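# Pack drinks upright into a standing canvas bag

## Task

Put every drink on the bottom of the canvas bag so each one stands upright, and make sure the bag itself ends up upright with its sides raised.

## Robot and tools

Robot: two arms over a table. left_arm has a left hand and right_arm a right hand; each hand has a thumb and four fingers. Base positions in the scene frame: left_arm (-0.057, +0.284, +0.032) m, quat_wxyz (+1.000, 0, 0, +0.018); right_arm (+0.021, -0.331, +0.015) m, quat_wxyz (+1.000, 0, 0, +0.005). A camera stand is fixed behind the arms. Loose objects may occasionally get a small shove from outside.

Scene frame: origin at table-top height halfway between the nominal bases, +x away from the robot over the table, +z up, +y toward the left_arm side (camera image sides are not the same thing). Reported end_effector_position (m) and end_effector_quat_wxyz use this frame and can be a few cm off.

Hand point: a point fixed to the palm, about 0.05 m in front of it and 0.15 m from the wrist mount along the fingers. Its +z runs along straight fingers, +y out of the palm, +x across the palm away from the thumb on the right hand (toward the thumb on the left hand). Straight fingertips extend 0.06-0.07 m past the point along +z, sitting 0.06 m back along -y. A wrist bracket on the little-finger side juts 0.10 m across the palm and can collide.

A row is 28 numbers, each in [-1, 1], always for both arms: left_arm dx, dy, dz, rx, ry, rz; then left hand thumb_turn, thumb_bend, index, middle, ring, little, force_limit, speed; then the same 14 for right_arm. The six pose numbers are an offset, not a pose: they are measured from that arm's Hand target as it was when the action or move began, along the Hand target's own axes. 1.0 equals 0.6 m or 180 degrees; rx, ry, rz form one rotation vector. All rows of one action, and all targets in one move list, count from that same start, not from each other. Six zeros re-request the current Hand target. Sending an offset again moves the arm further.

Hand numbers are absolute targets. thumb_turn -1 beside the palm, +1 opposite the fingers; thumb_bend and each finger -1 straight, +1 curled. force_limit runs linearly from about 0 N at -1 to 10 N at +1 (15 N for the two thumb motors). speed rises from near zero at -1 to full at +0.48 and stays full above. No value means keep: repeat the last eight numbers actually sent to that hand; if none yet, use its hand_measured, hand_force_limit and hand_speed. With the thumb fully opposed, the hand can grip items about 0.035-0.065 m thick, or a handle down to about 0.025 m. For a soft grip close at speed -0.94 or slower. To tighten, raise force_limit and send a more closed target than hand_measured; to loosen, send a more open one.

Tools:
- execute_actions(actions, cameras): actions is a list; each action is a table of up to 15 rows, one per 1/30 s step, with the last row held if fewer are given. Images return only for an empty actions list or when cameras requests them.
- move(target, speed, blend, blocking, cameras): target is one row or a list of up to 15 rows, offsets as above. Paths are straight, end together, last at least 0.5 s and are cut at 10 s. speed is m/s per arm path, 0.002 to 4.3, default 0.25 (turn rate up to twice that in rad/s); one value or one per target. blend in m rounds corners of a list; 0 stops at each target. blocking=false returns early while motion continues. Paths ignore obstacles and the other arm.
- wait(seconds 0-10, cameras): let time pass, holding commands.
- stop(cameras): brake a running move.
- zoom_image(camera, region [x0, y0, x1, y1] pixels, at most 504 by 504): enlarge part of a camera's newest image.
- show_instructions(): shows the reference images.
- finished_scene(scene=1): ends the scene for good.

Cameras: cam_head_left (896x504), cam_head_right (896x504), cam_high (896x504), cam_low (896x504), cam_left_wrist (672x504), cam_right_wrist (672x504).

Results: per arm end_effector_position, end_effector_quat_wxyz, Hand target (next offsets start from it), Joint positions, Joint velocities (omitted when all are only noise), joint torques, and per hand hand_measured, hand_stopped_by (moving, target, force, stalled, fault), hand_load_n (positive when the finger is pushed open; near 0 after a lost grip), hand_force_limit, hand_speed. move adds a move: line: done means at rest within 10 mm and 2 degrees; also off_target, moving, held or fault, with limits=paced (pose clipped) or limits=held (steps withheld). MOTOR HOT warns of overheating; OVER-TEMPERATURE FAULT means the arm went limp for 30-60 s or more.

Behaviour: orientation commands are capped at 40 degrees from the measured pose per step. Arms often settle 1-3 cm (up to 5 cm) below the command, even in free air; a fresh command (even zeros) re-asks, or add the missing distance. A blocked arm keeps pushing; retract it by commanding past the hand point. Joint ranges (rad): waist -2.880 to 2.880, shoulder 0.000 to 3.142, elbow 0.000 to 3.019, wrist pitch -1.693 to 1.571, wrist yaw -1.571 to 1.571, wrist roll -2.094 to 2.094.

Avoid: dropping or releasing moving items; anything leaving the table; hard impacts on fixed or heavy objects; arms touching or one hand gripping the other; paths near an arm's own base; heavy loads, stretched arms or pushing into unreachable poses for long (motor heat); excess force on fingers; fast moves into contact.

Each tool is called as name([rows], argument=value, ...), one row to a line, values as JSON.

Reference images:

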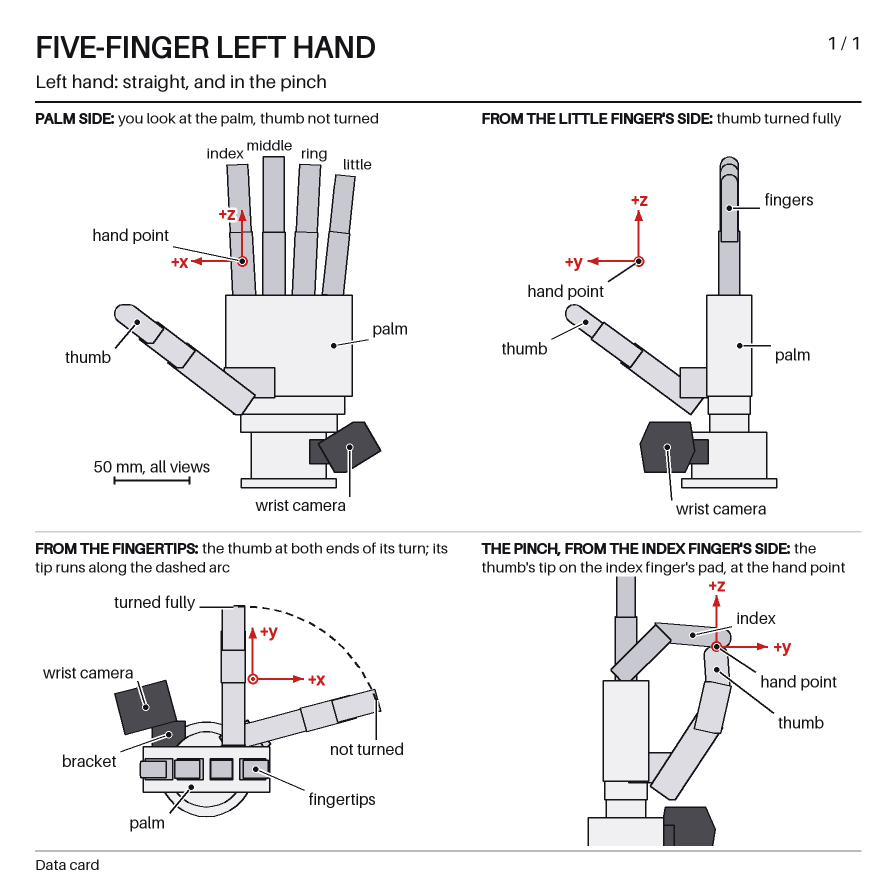

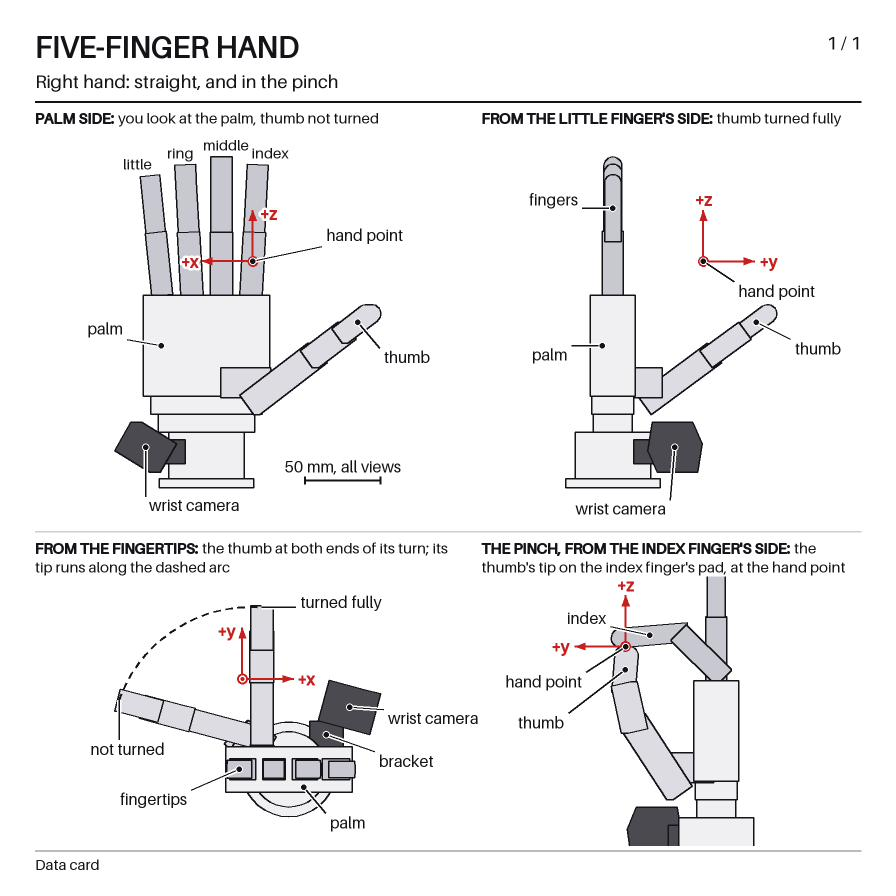

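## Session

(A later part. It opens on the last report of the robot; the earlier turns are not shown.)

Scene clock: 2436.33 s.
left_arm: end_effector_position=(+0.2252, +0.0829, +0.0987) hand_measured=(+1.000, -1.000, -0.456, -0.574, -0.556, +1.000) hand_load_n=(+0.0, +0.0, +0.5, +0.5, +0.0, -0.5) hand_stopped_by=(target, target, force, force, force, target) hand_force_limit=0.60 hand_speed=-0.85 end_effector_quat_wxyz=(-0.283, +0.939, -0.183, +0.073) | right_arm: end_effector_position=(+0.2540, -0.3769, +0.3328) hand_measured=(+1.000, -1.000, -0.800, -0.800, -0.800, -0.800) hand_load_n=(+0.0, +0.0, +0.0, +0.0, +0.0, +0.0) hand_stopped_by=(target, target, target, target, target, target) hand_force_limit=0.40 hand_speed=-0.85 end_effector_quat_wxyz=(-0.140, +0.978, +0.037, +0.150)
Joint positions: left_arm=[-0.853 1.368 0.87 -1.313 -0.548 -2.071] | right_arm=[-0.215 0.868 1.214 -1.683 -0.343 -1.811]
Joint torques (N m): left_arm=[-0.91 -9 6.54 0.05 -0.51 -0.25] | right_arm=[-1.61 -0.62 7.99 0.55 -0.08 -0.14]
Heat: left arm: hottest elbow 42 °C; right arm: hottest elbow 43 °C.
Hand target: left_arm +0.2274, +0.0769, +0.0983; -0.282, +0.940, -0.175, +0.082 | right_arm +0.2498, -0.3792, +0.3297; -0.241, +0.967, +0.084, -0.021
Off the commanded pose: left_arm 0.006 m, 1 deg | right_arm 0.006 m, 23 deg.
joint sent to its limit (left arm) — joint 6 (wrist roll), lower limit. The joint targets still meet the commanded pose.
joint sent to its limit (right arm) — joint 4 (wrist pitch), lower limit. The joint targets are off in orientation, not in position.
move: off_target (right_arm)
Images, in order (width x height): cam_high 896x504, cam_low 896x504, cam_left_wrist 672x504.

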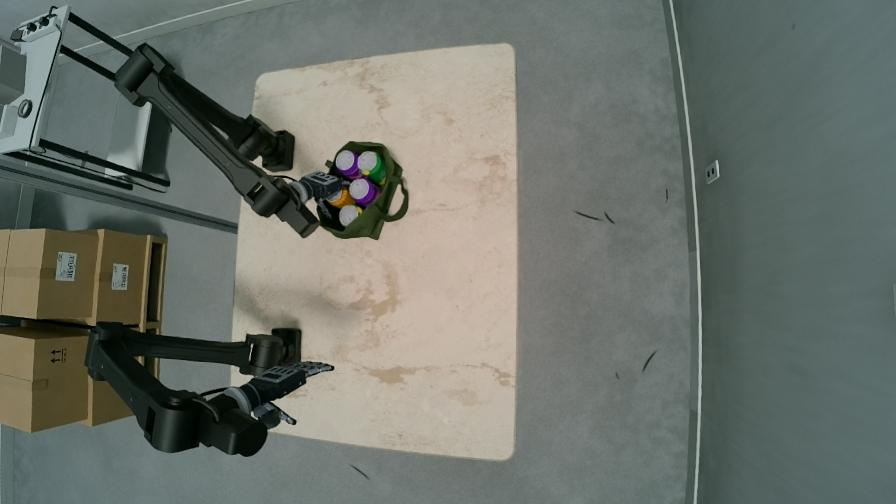

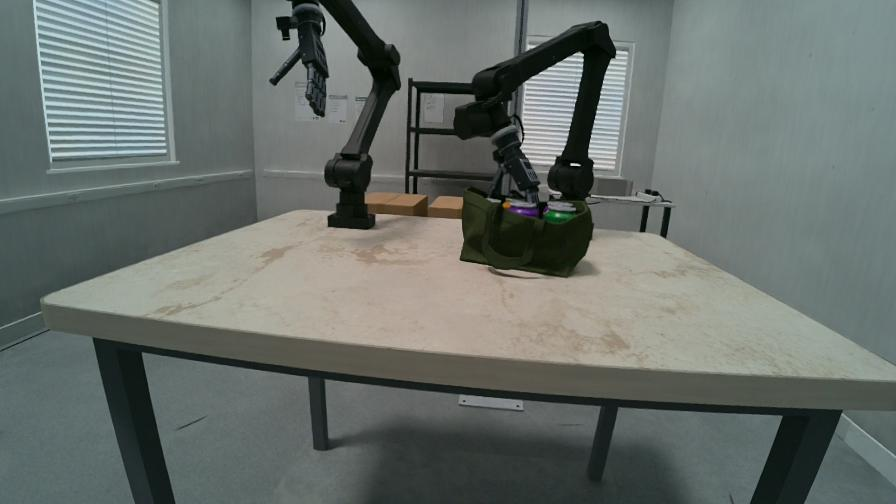

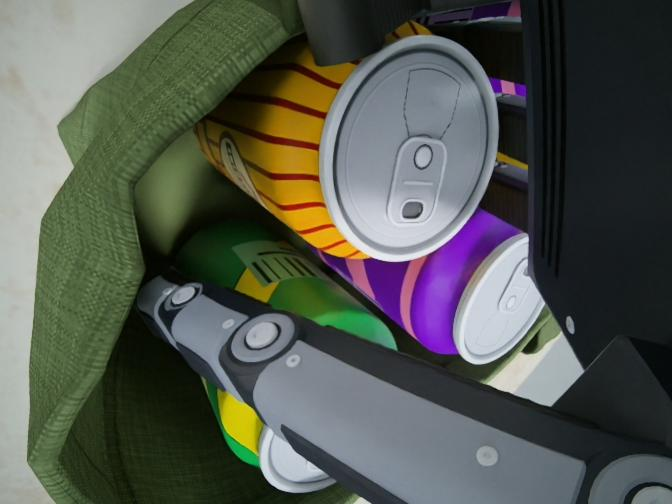

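move(target=[0,0,0,0,0,0, 1,-1,-0.78,-0.72,-0.74,1,0.6,-0.85, 0,0,0,0,0,0, 1,-1,-0.8,-0.8,-0.8,-0.8,0.4,-0.85], speed=0.02, cameras=["cam_high","cam_low","cam_left_wrist"])

zoom_image(camera="cam_high", region=[290, 125, 410, 245])

Scene clock: 2438.67 s.
left_arm: end_effector_position=(+0.2251, +0.0828, +0.0987) hand_measured=(+1.000, -1.000, -0.780, -0.720, -0.740, +1.000) hand_load_n=(+0.0, +0.0, +0.0, +0.0, +0.0, -0.5) hand_stopped_by=(target, target, target, target, target, target) hand_force_limit=0.60 hand_speed=-0.85 end_effector_quat_wxyz=(-0.283, +0.939, -0.183, +0.073) | right_arm: end_effector_position=(+0.2540, -0.3769, +0.3328) hand_measured=(+1.000, -1.000, -0.800, -0.800, -0.800, -0.800) hand_load_n=(+0.0, +0.0, +0.0, +0.0, +0.0, +0.0) hand_stopped_by=(target, target, target, target, target, target) hand_force_limit=0.40 hand_speed=-0.85 end_effector_quat_wxyz=(-0.140, +0.978, +0.037, +0.150)
Joint positions: left_arm=[-0.854 1.368 0.87 -1.313 -0.548 -2.071] | right_arm=[-0.215 0.868 1.214 -1.683 -0.343 -1.811]
Joint torques (N m): left_arm=[-0.97 -9.11 6.53 0.03 -0.51 -0.25] | right_arm=[-1.61 -0.56 7.99 0.59 -0.08 -0.14]
Heat: left arm: hottest elbow 42 °C; right arm: hottest elbow 43 °C.
Hand target: left_arm +0.2274, +0.0768, +0.0983; -0.282, +0.940, -0.175, +0.082 | right_arm +0.2498, -0.3792, +0.3297; -0.241, +0.967, +0.084, -0.021
Off the commanded pose: left_arm 0.006 m, 1 deg | right_arm 0.006 m, 23 deg.
joint sent to its limit (left arm) — joint 6 (wrist roll), lower limit. The joint targets still meet the commanded pose.
joint sent to its limit (right arm) — joint 4 (wrist pitch), lower limit. The joint targets are off in orientation, not in position.
move: off_target (right_arm)
Images, in order (width x height): cam_high 896x504, cam_low 896x504, cam_left_wrist 672x504.

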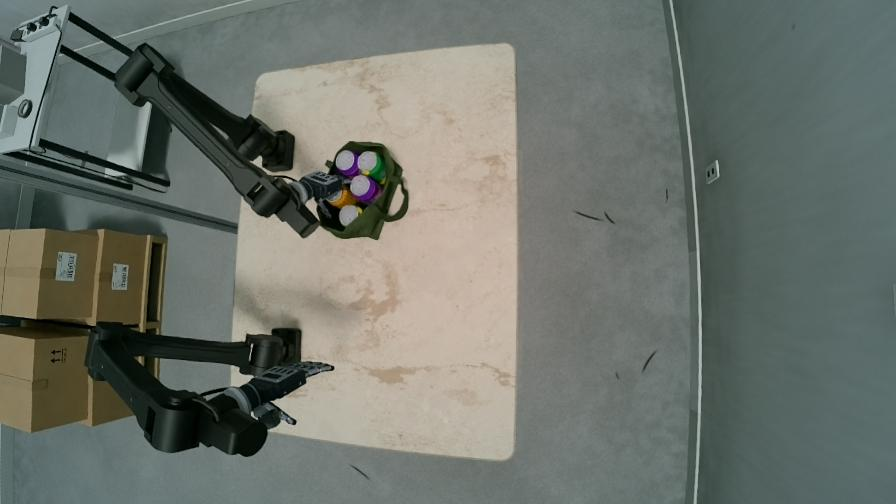

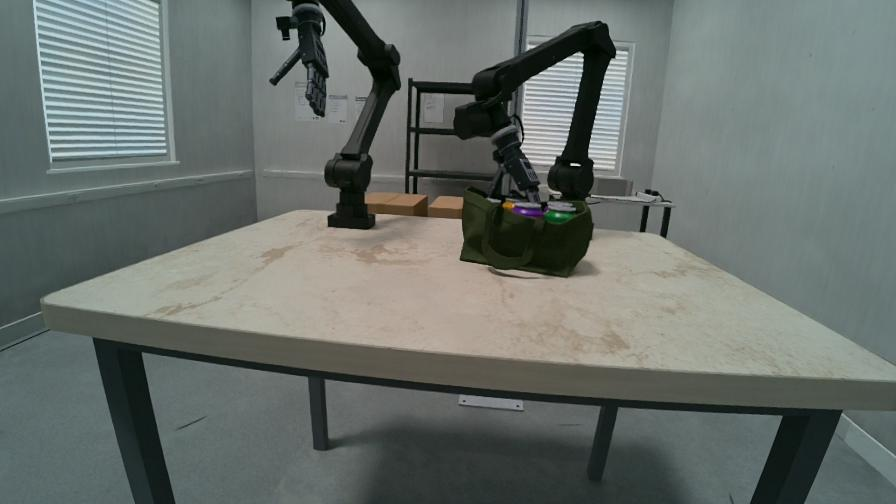

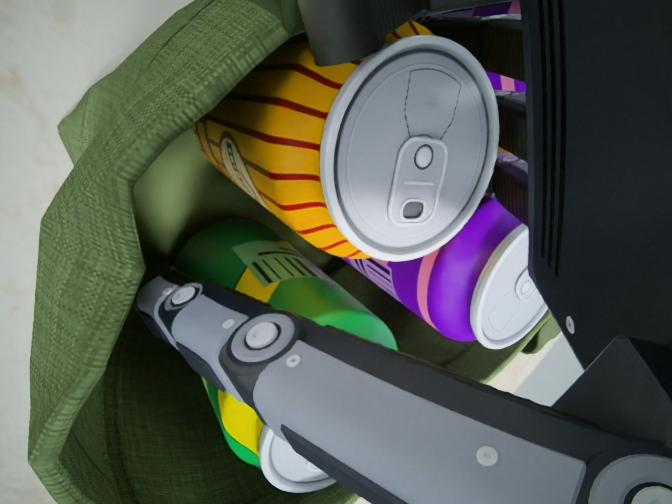

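Scaled by 4.200 from the camera's 896x504 image, which has a finer 1280x720 frame.

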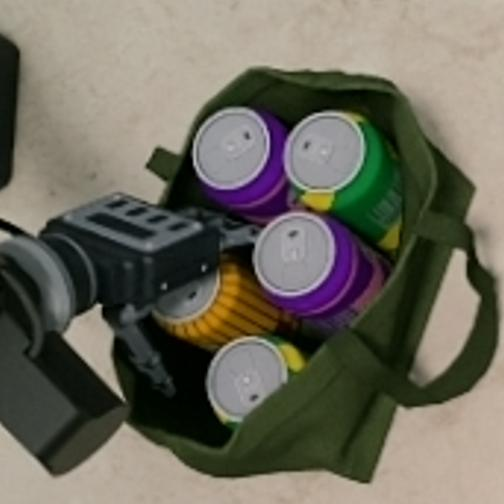

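move(target=[0.0167,-0.0548,-0.0828,0,0,0, 1,-1,-0.78,-0.72,-0.74,1,0.6,-0.85, 0,0,0,0,0,0, 1,-1,-0.8,-0.8,-0.8,-0.8,0.4,-0.85], speed=0.04, cameras=["cam_high","cam_low","cam_left_wrist"])

zoom_image(camera="cam_high", region=[290, 125, 410, 245])

zoom_image(camera="cam_low", region=[430, 100, 630, 300])

Scene clock: 2441.77 s.
left_arm: end_effector_position=(+0.2210, +0.0873, +0.1367) hand_measured=(+1.000, -1.000, -0.780, -0.720, -0.740, +1.000) hand_load_n=(+0.0, +0.0, +0.0, +0.0, +0.0, +0.0) hand_stopped_by=(target, target, target, target, target, target) hand_force_limit=0.60 hand_speed=-0.85 end_effector_quat_wxyz=(-0.294, +0.935, -0.188, +0.060) | right_arm: end_effector_position=(+0.2540, -0.3769, +0.3328) hand_measured=(+1.000, -1.000, -0.800, -0.800, -0.800, -0.800) hand_load_n=(+0.0, +0.0, +0.0, +0.0, +0.0, +0.0) hand_stopped_by=(target, target, target, target, target, target) hand_force_limit=0.40 hand_speed=-0.85 end_effector_quat_wxyz=(-0.140, +0.978, +0.037, +0.150)
Joint positions: left_arm=[-0.854 1.329 0.941 -1.458 -0.55 -2.071] | right_arm=[-0.215 0.868 1.214 -1.683 -0.343 -1.811]
Joint torques (N m): left_arm=[-0.44 -10.17 10.1 -1.14 -0.56 -0.24] | right_arm=[-1.55 -0.62 7.99 0.58 -0.08 -0.14]
Heat: left arm: hottest elbow 42 °C; right arm: hottest elbow 43 °C.
Hand target: left_arm +0.2334, +0.0738, +0.1585; -0.282, +0.940, -0.175, +0.082 | right_arm +0.2498, -0.3792, +0.3297; -0.241, +0.967, +0.084, -0.021
Off the commanded pose: left_arm 0.028 m, 3 deg | right_arm 0.006 m, 23 deg.
joint sent to its limit (left arm) — joint 6 (wrist roll), lower limit. The joint targets still meet the commanded pose.
joint sent to its limit (right arm) — joint 4 (wrist pitch), lower limit. The joint targets are off in orientation, not in position.
move: off_target (left_arm, right_arm)
Images, in order (width x height): cam_high 896x504, cam_low 896x504, cam_left_wrist 672x504.

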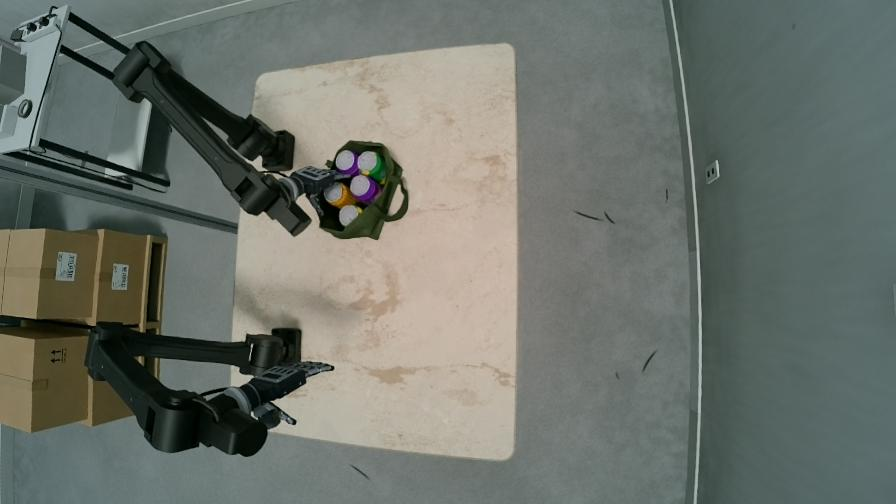

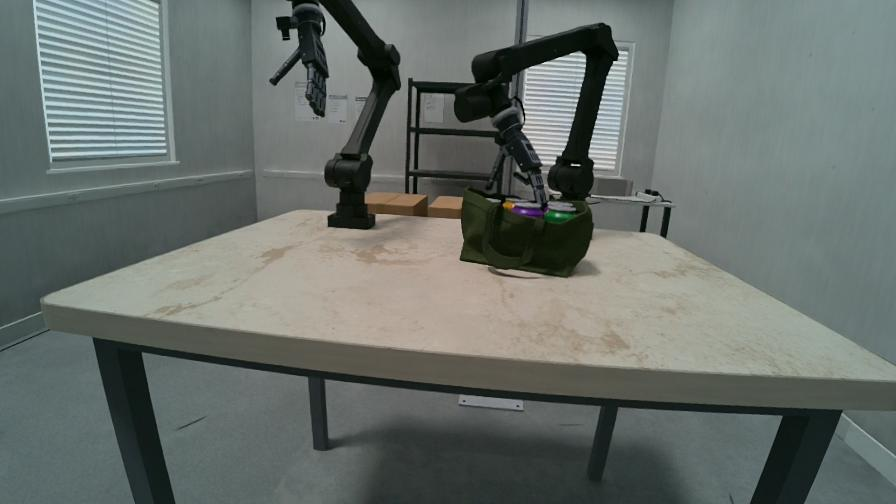

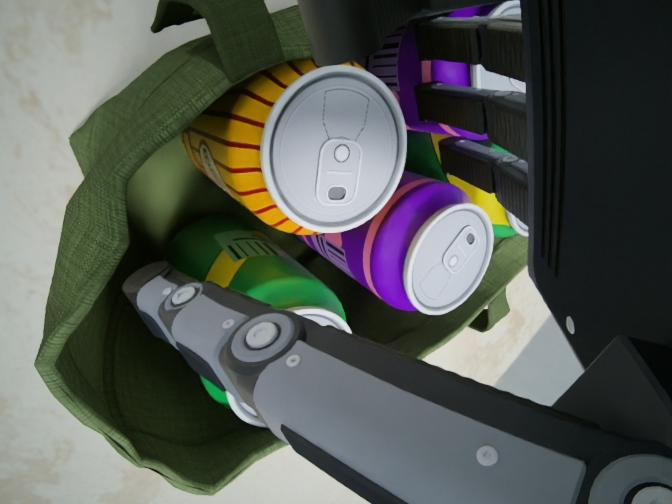

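Scaled by 4.200 from the camera's 896x504 image, which has a finer 1280x720 frame.

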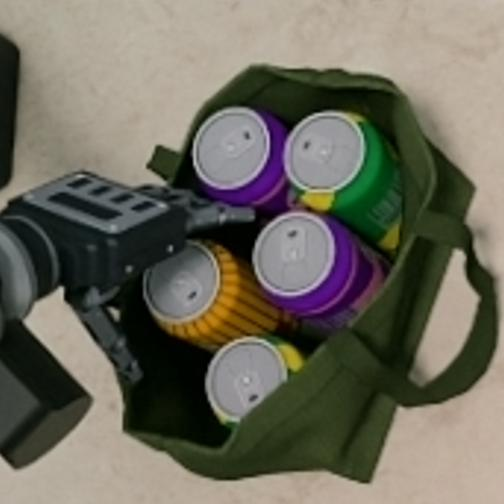

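Scaled by 2.520 from the camera's 896x504 image, which has a finer 1280x720 frame.

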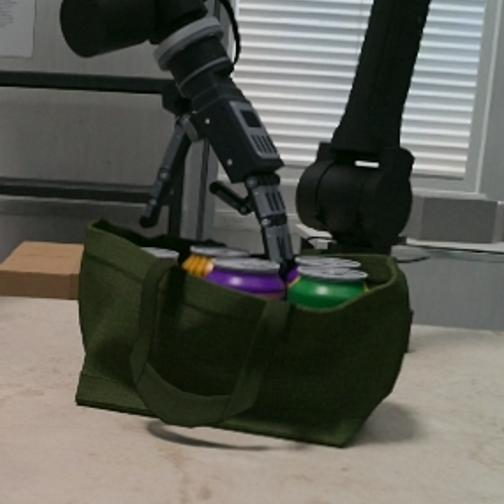

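move(target=[0.0131,-0.1318,-0.1954,0,0,0, 1,-1,-0.78,-0.72,-0.74,1,0.6,-0.85, 0,0,0,0,0,0, 1,-1,-0.8,-0.8,-0.8,-0.8,0.4,-0.85], speed=0.08, cameras=["all"])

zoom_image(camera="cam_high", region=[290, 125, 410, 245])

zoom_image(camera="cam_low", region=[430, 100, 630, 300])

Scene clock: 2444.90 s.
left_arm: end_effector_position=(+0.2257, +0.0794, +0.2752) hand_measured=(+1.000, -1.000, -0.780, -0.720, -0.740, +1.000) hand_load_n=(+0.0, +0.0, +0.0, +0.0, +0.0, +0.0) hand_stopped_by=(target, target, target, target, target, target) hand_force_limit=0.60 hand_speed=-0.85 end_effector_quat_wxyz=(-0.243, +0.941, -0.203, +0.119) | right_arm: end_effector_position=(+0.2540, -0.3769, +0.3328) hand_measured=(+1.000, -1.000, -0.800, -0.800, -0.800, -0.800) hand_load_n=(+0.0, +0.0, +0.0, +0.0, +0.0, +0.0) hand_stopped_by=(target, target, target, target, target, target) hand_force_limit=0.40 hand_speed=-0.85 end_effector_quat_wxyz=(-0.140, +0.978, +0.037, +0.150)
Joint positions: left_arm=[-0.844 1.157 1.17 -1.668 -0.543 -1.976] | right_arm=[-0.215 0.868 1.214 -1.683 -0.343 -1.811]
Joint torques (N m): left_arm=[0.56 -7.94 11.14 -0.73 -0.35 0.06] | right_arm=[-1.61 -0.62 8.01 0.59 -0.08 -0.14]
Heat: left arm: hottest elbow 42 °C; right arm: hottest elbow 43 °C.
Hand target: left_arm +0.2332, +0.0737, +0.2999; -0.282, +0.940, -0.175, +0.082 | right_arm +0.2498, -0.3792, +0.3297; -0.241, +0.967, +0.084, -0.021
Off the commanded pose: left_arm 0.027 m, 7 deg | right_arm 0.006 m, 23 deg.
joint sent to its limit (left arm) — joint 4 (wrist pitch), lower limit. The joint targets are off in orientation, not in position.
joint sent to its limit (right arm) — joint 4 (wrist pitch), lower limit. The joint targets are off in orientation, not in position.
move: off_target (left_arm, right_arm)

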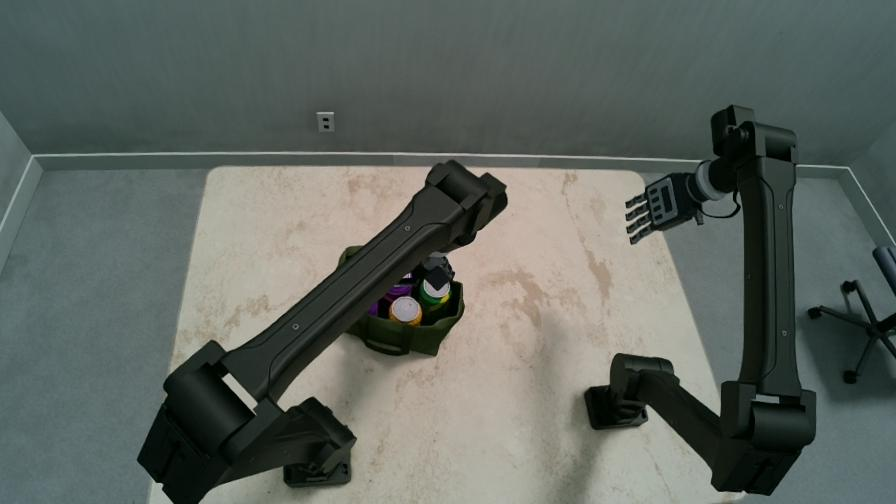

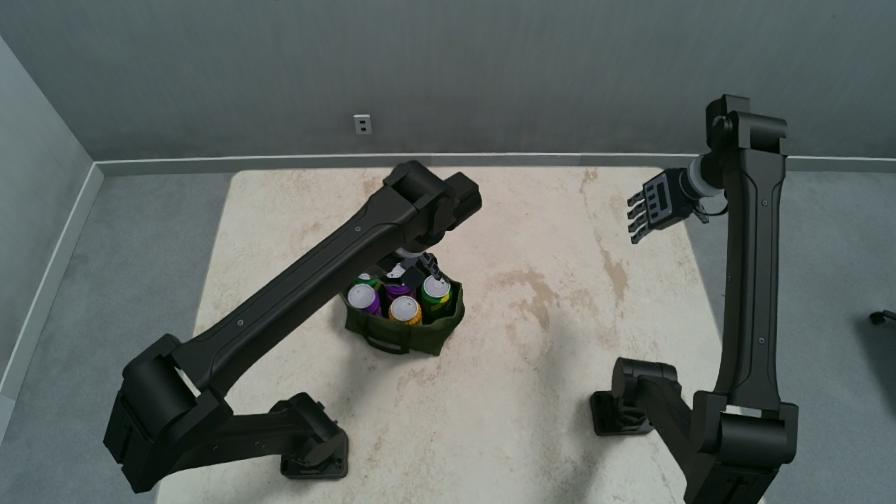

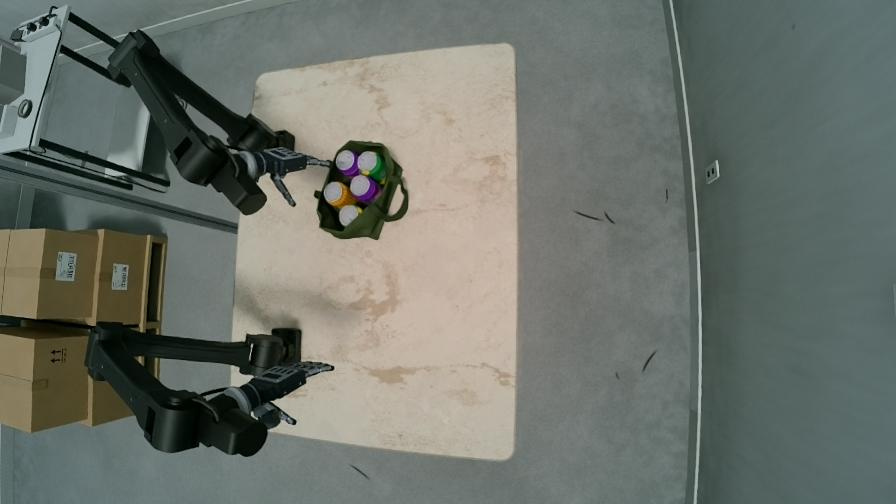

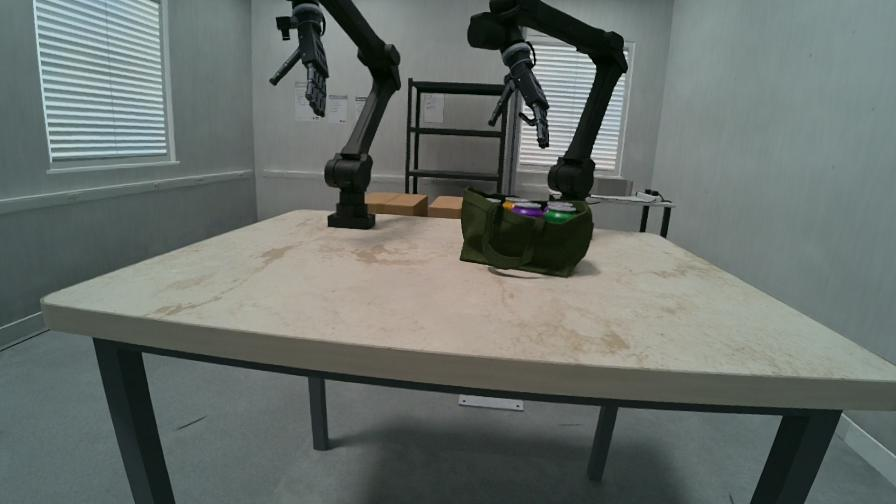

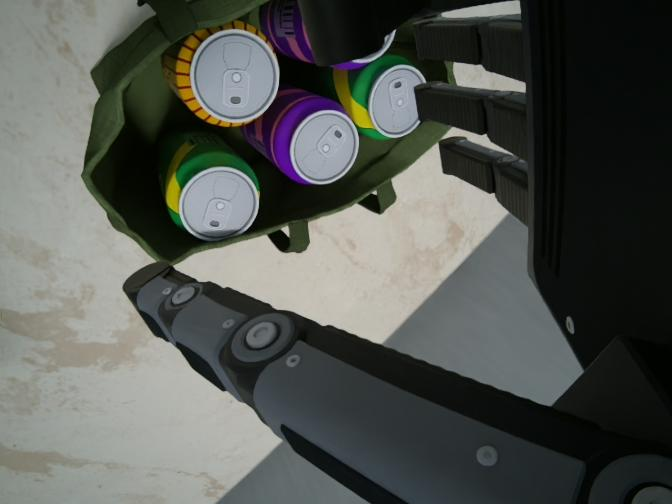

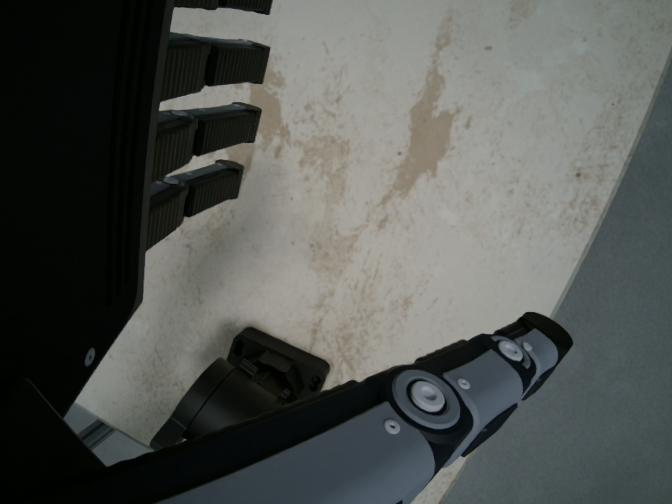

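Scaled by 4.200 from the camera's 896x504 image, which has a finer 1280x720 frame.

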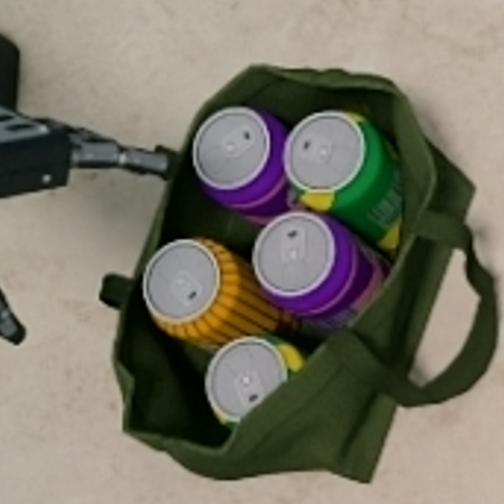

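Scaled by 2.520 from the camera's 896x504 image, which has a finer 1280x720 frame.

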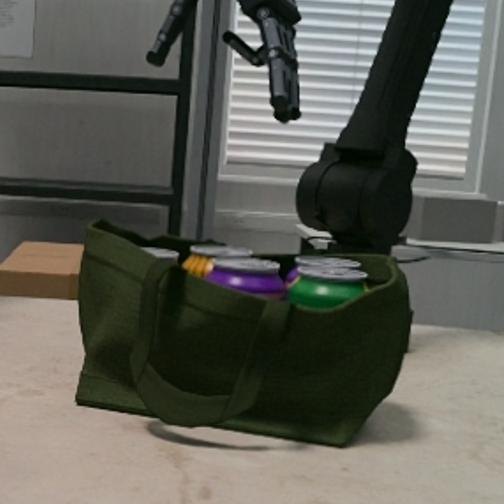

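move(target=[0.0573,0.2242,-0.1573,0,0,0, 1,-1,-0.78,-0.72,-0.74,1,0.6,-0.85, 0,0,0,0,0,0, 1,-1,-0.8,-0.8,-0.8,-0.8,0.4,-0.85], speed=0.15, cameras=["all"])

zoom_image(camera="cam_high", region=[290, 125, 410, 245])

zoom_image(camera="cam_head_left", region=[310, 220, 490, 370])

Scene clock: 2447.57 s.
left_arm: end_effector_position=(+0.1987, -0.0780, +0.2837) hand_measured=(+1.000, -1.000, -0.780, -0.720, -0.740, +1.000) hand_load_n=(+0.0, +0.0, +0.0, +0.0, +0.0, +0.0) hand_stopped_by=(target, target, target, target, target, target) hand_force_limit=0.60 hand_speed=-0.85 end_effector_quat_wxyz=(-0.183, +0.934, -0.280, +0.126) | right_arm: end_effector_position=(+0.2540, -0.3769, +0.3328) hand_measured=(+1.000, -1.000, -0.800, -0.800, -0.800, -0.800) hand_load_n=(+0.0, +0.0, +0.0, +0.0, +0.0, -0.5) hand_stopped_by=(target, target, target, target, target, target) hand_force_limit=0.40 hand_speed=-0.85 end_effector_quat_wxyz=(-0.140, +0.978, +0.037, +0.150)
Joint positions: left_arm=[-1.1 1.4 1.417 -1.668 -0.442 -2.069] | right_arm=[-0.215 0.868 1.214 -1.683 -0.343 -1.811]
Joint torques (N m): left_arm=[-0.67 -10.93 11.23 -0.73 -0.29 -0.28] | right_arm=[-1.67 -0.62 8.01 0.61 -0.08 -0.13]
Heat: left arm: hottest elbow 42 °C; right arm: hottest elbow 43 °C.
Hand target: left_arm +0.2031, -0.0913, +0.3047; -0.282, +0.940, -0.175, +0.082 | right_arm +0.2498, -0.3792, +0.3297; -0.241, +0.967, +0.084, -0.021
Off the commanded pose: left_arm 0.025 m, 17 deg | right_arm 0.006 m, 23 deg.
joint sent to its limit (left arm) — joint 4 (wrist pitch), lower limit; joint 6 (wrist roll), lower limit. The joint targets are off in orientation, not in position.
joint sent to its limit (right arm) — joint 4 (wrist pitch), lower limit. The joint targets are off in orientation, not in position.
move: off_target (left_arm, right_arm)

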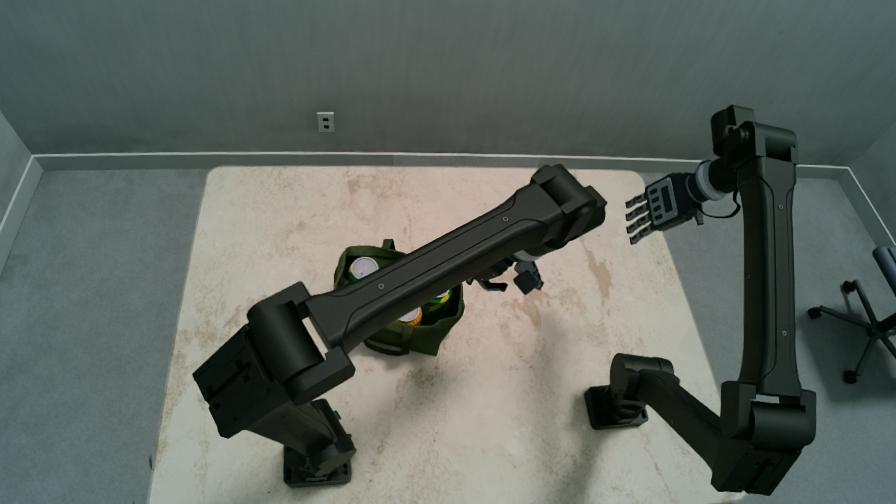

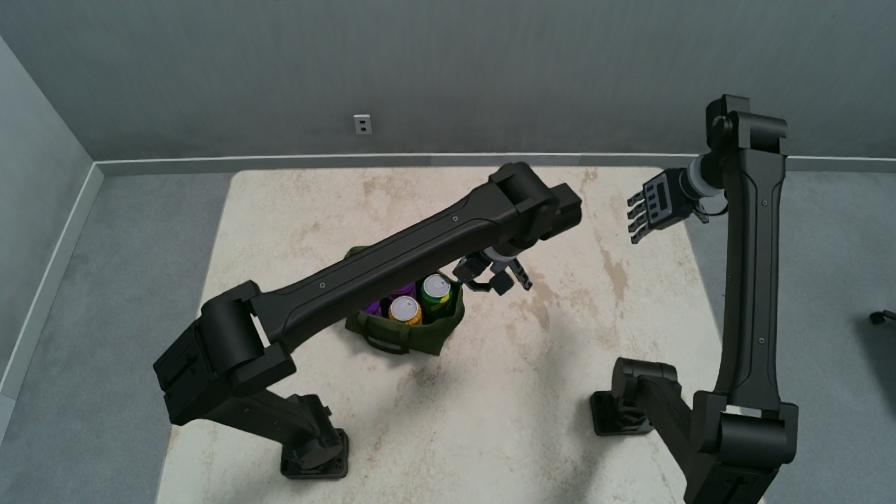

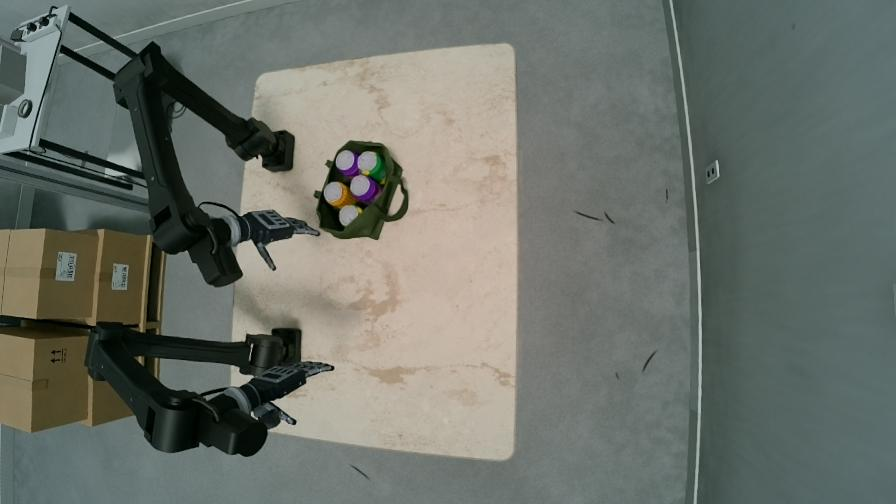

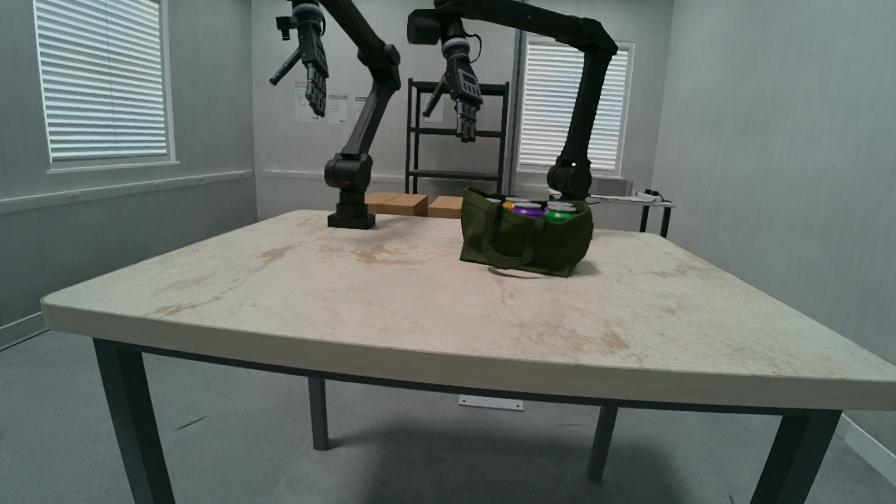

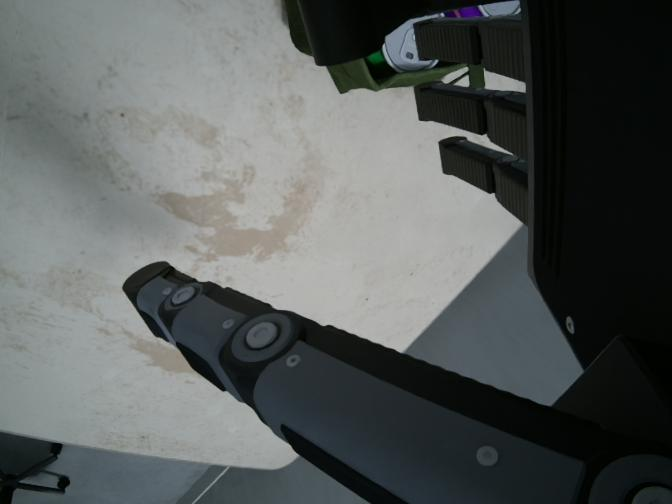

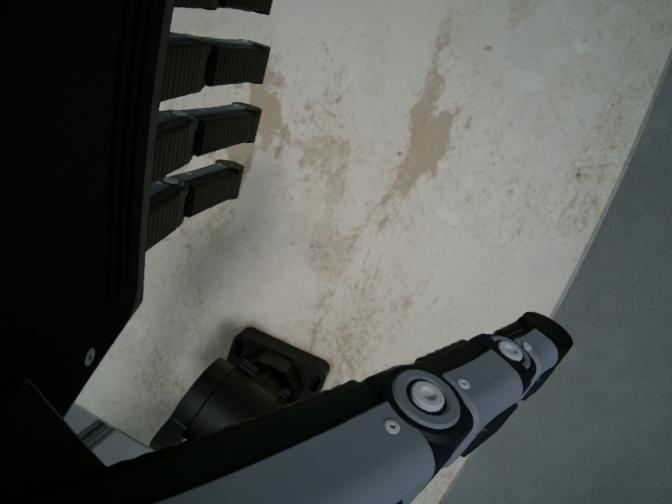

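Scaled by 4.200 from the camera's 896x504 image, which has a finer 1280x720 frame.

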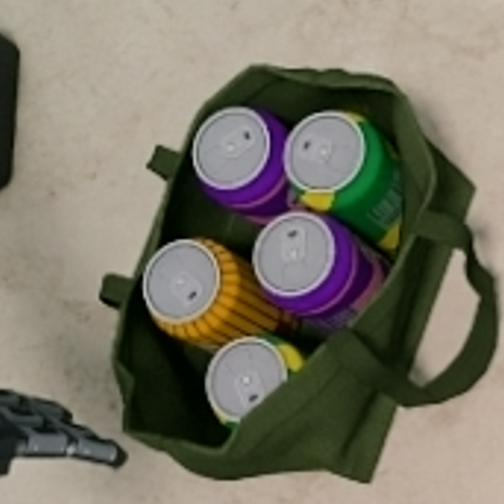

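Scaled by 2.800 from the camera's 896x504 image, which has a finer 1280x720 frame.

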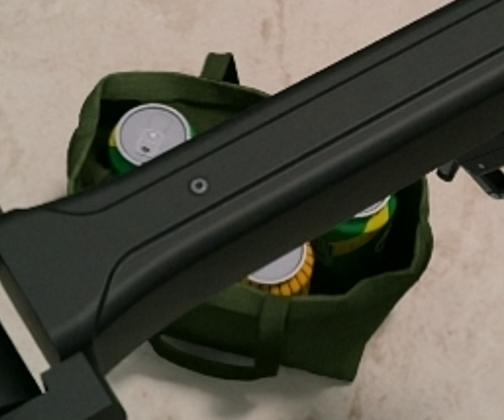

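finished_scene()

The scene is finished: the task was done.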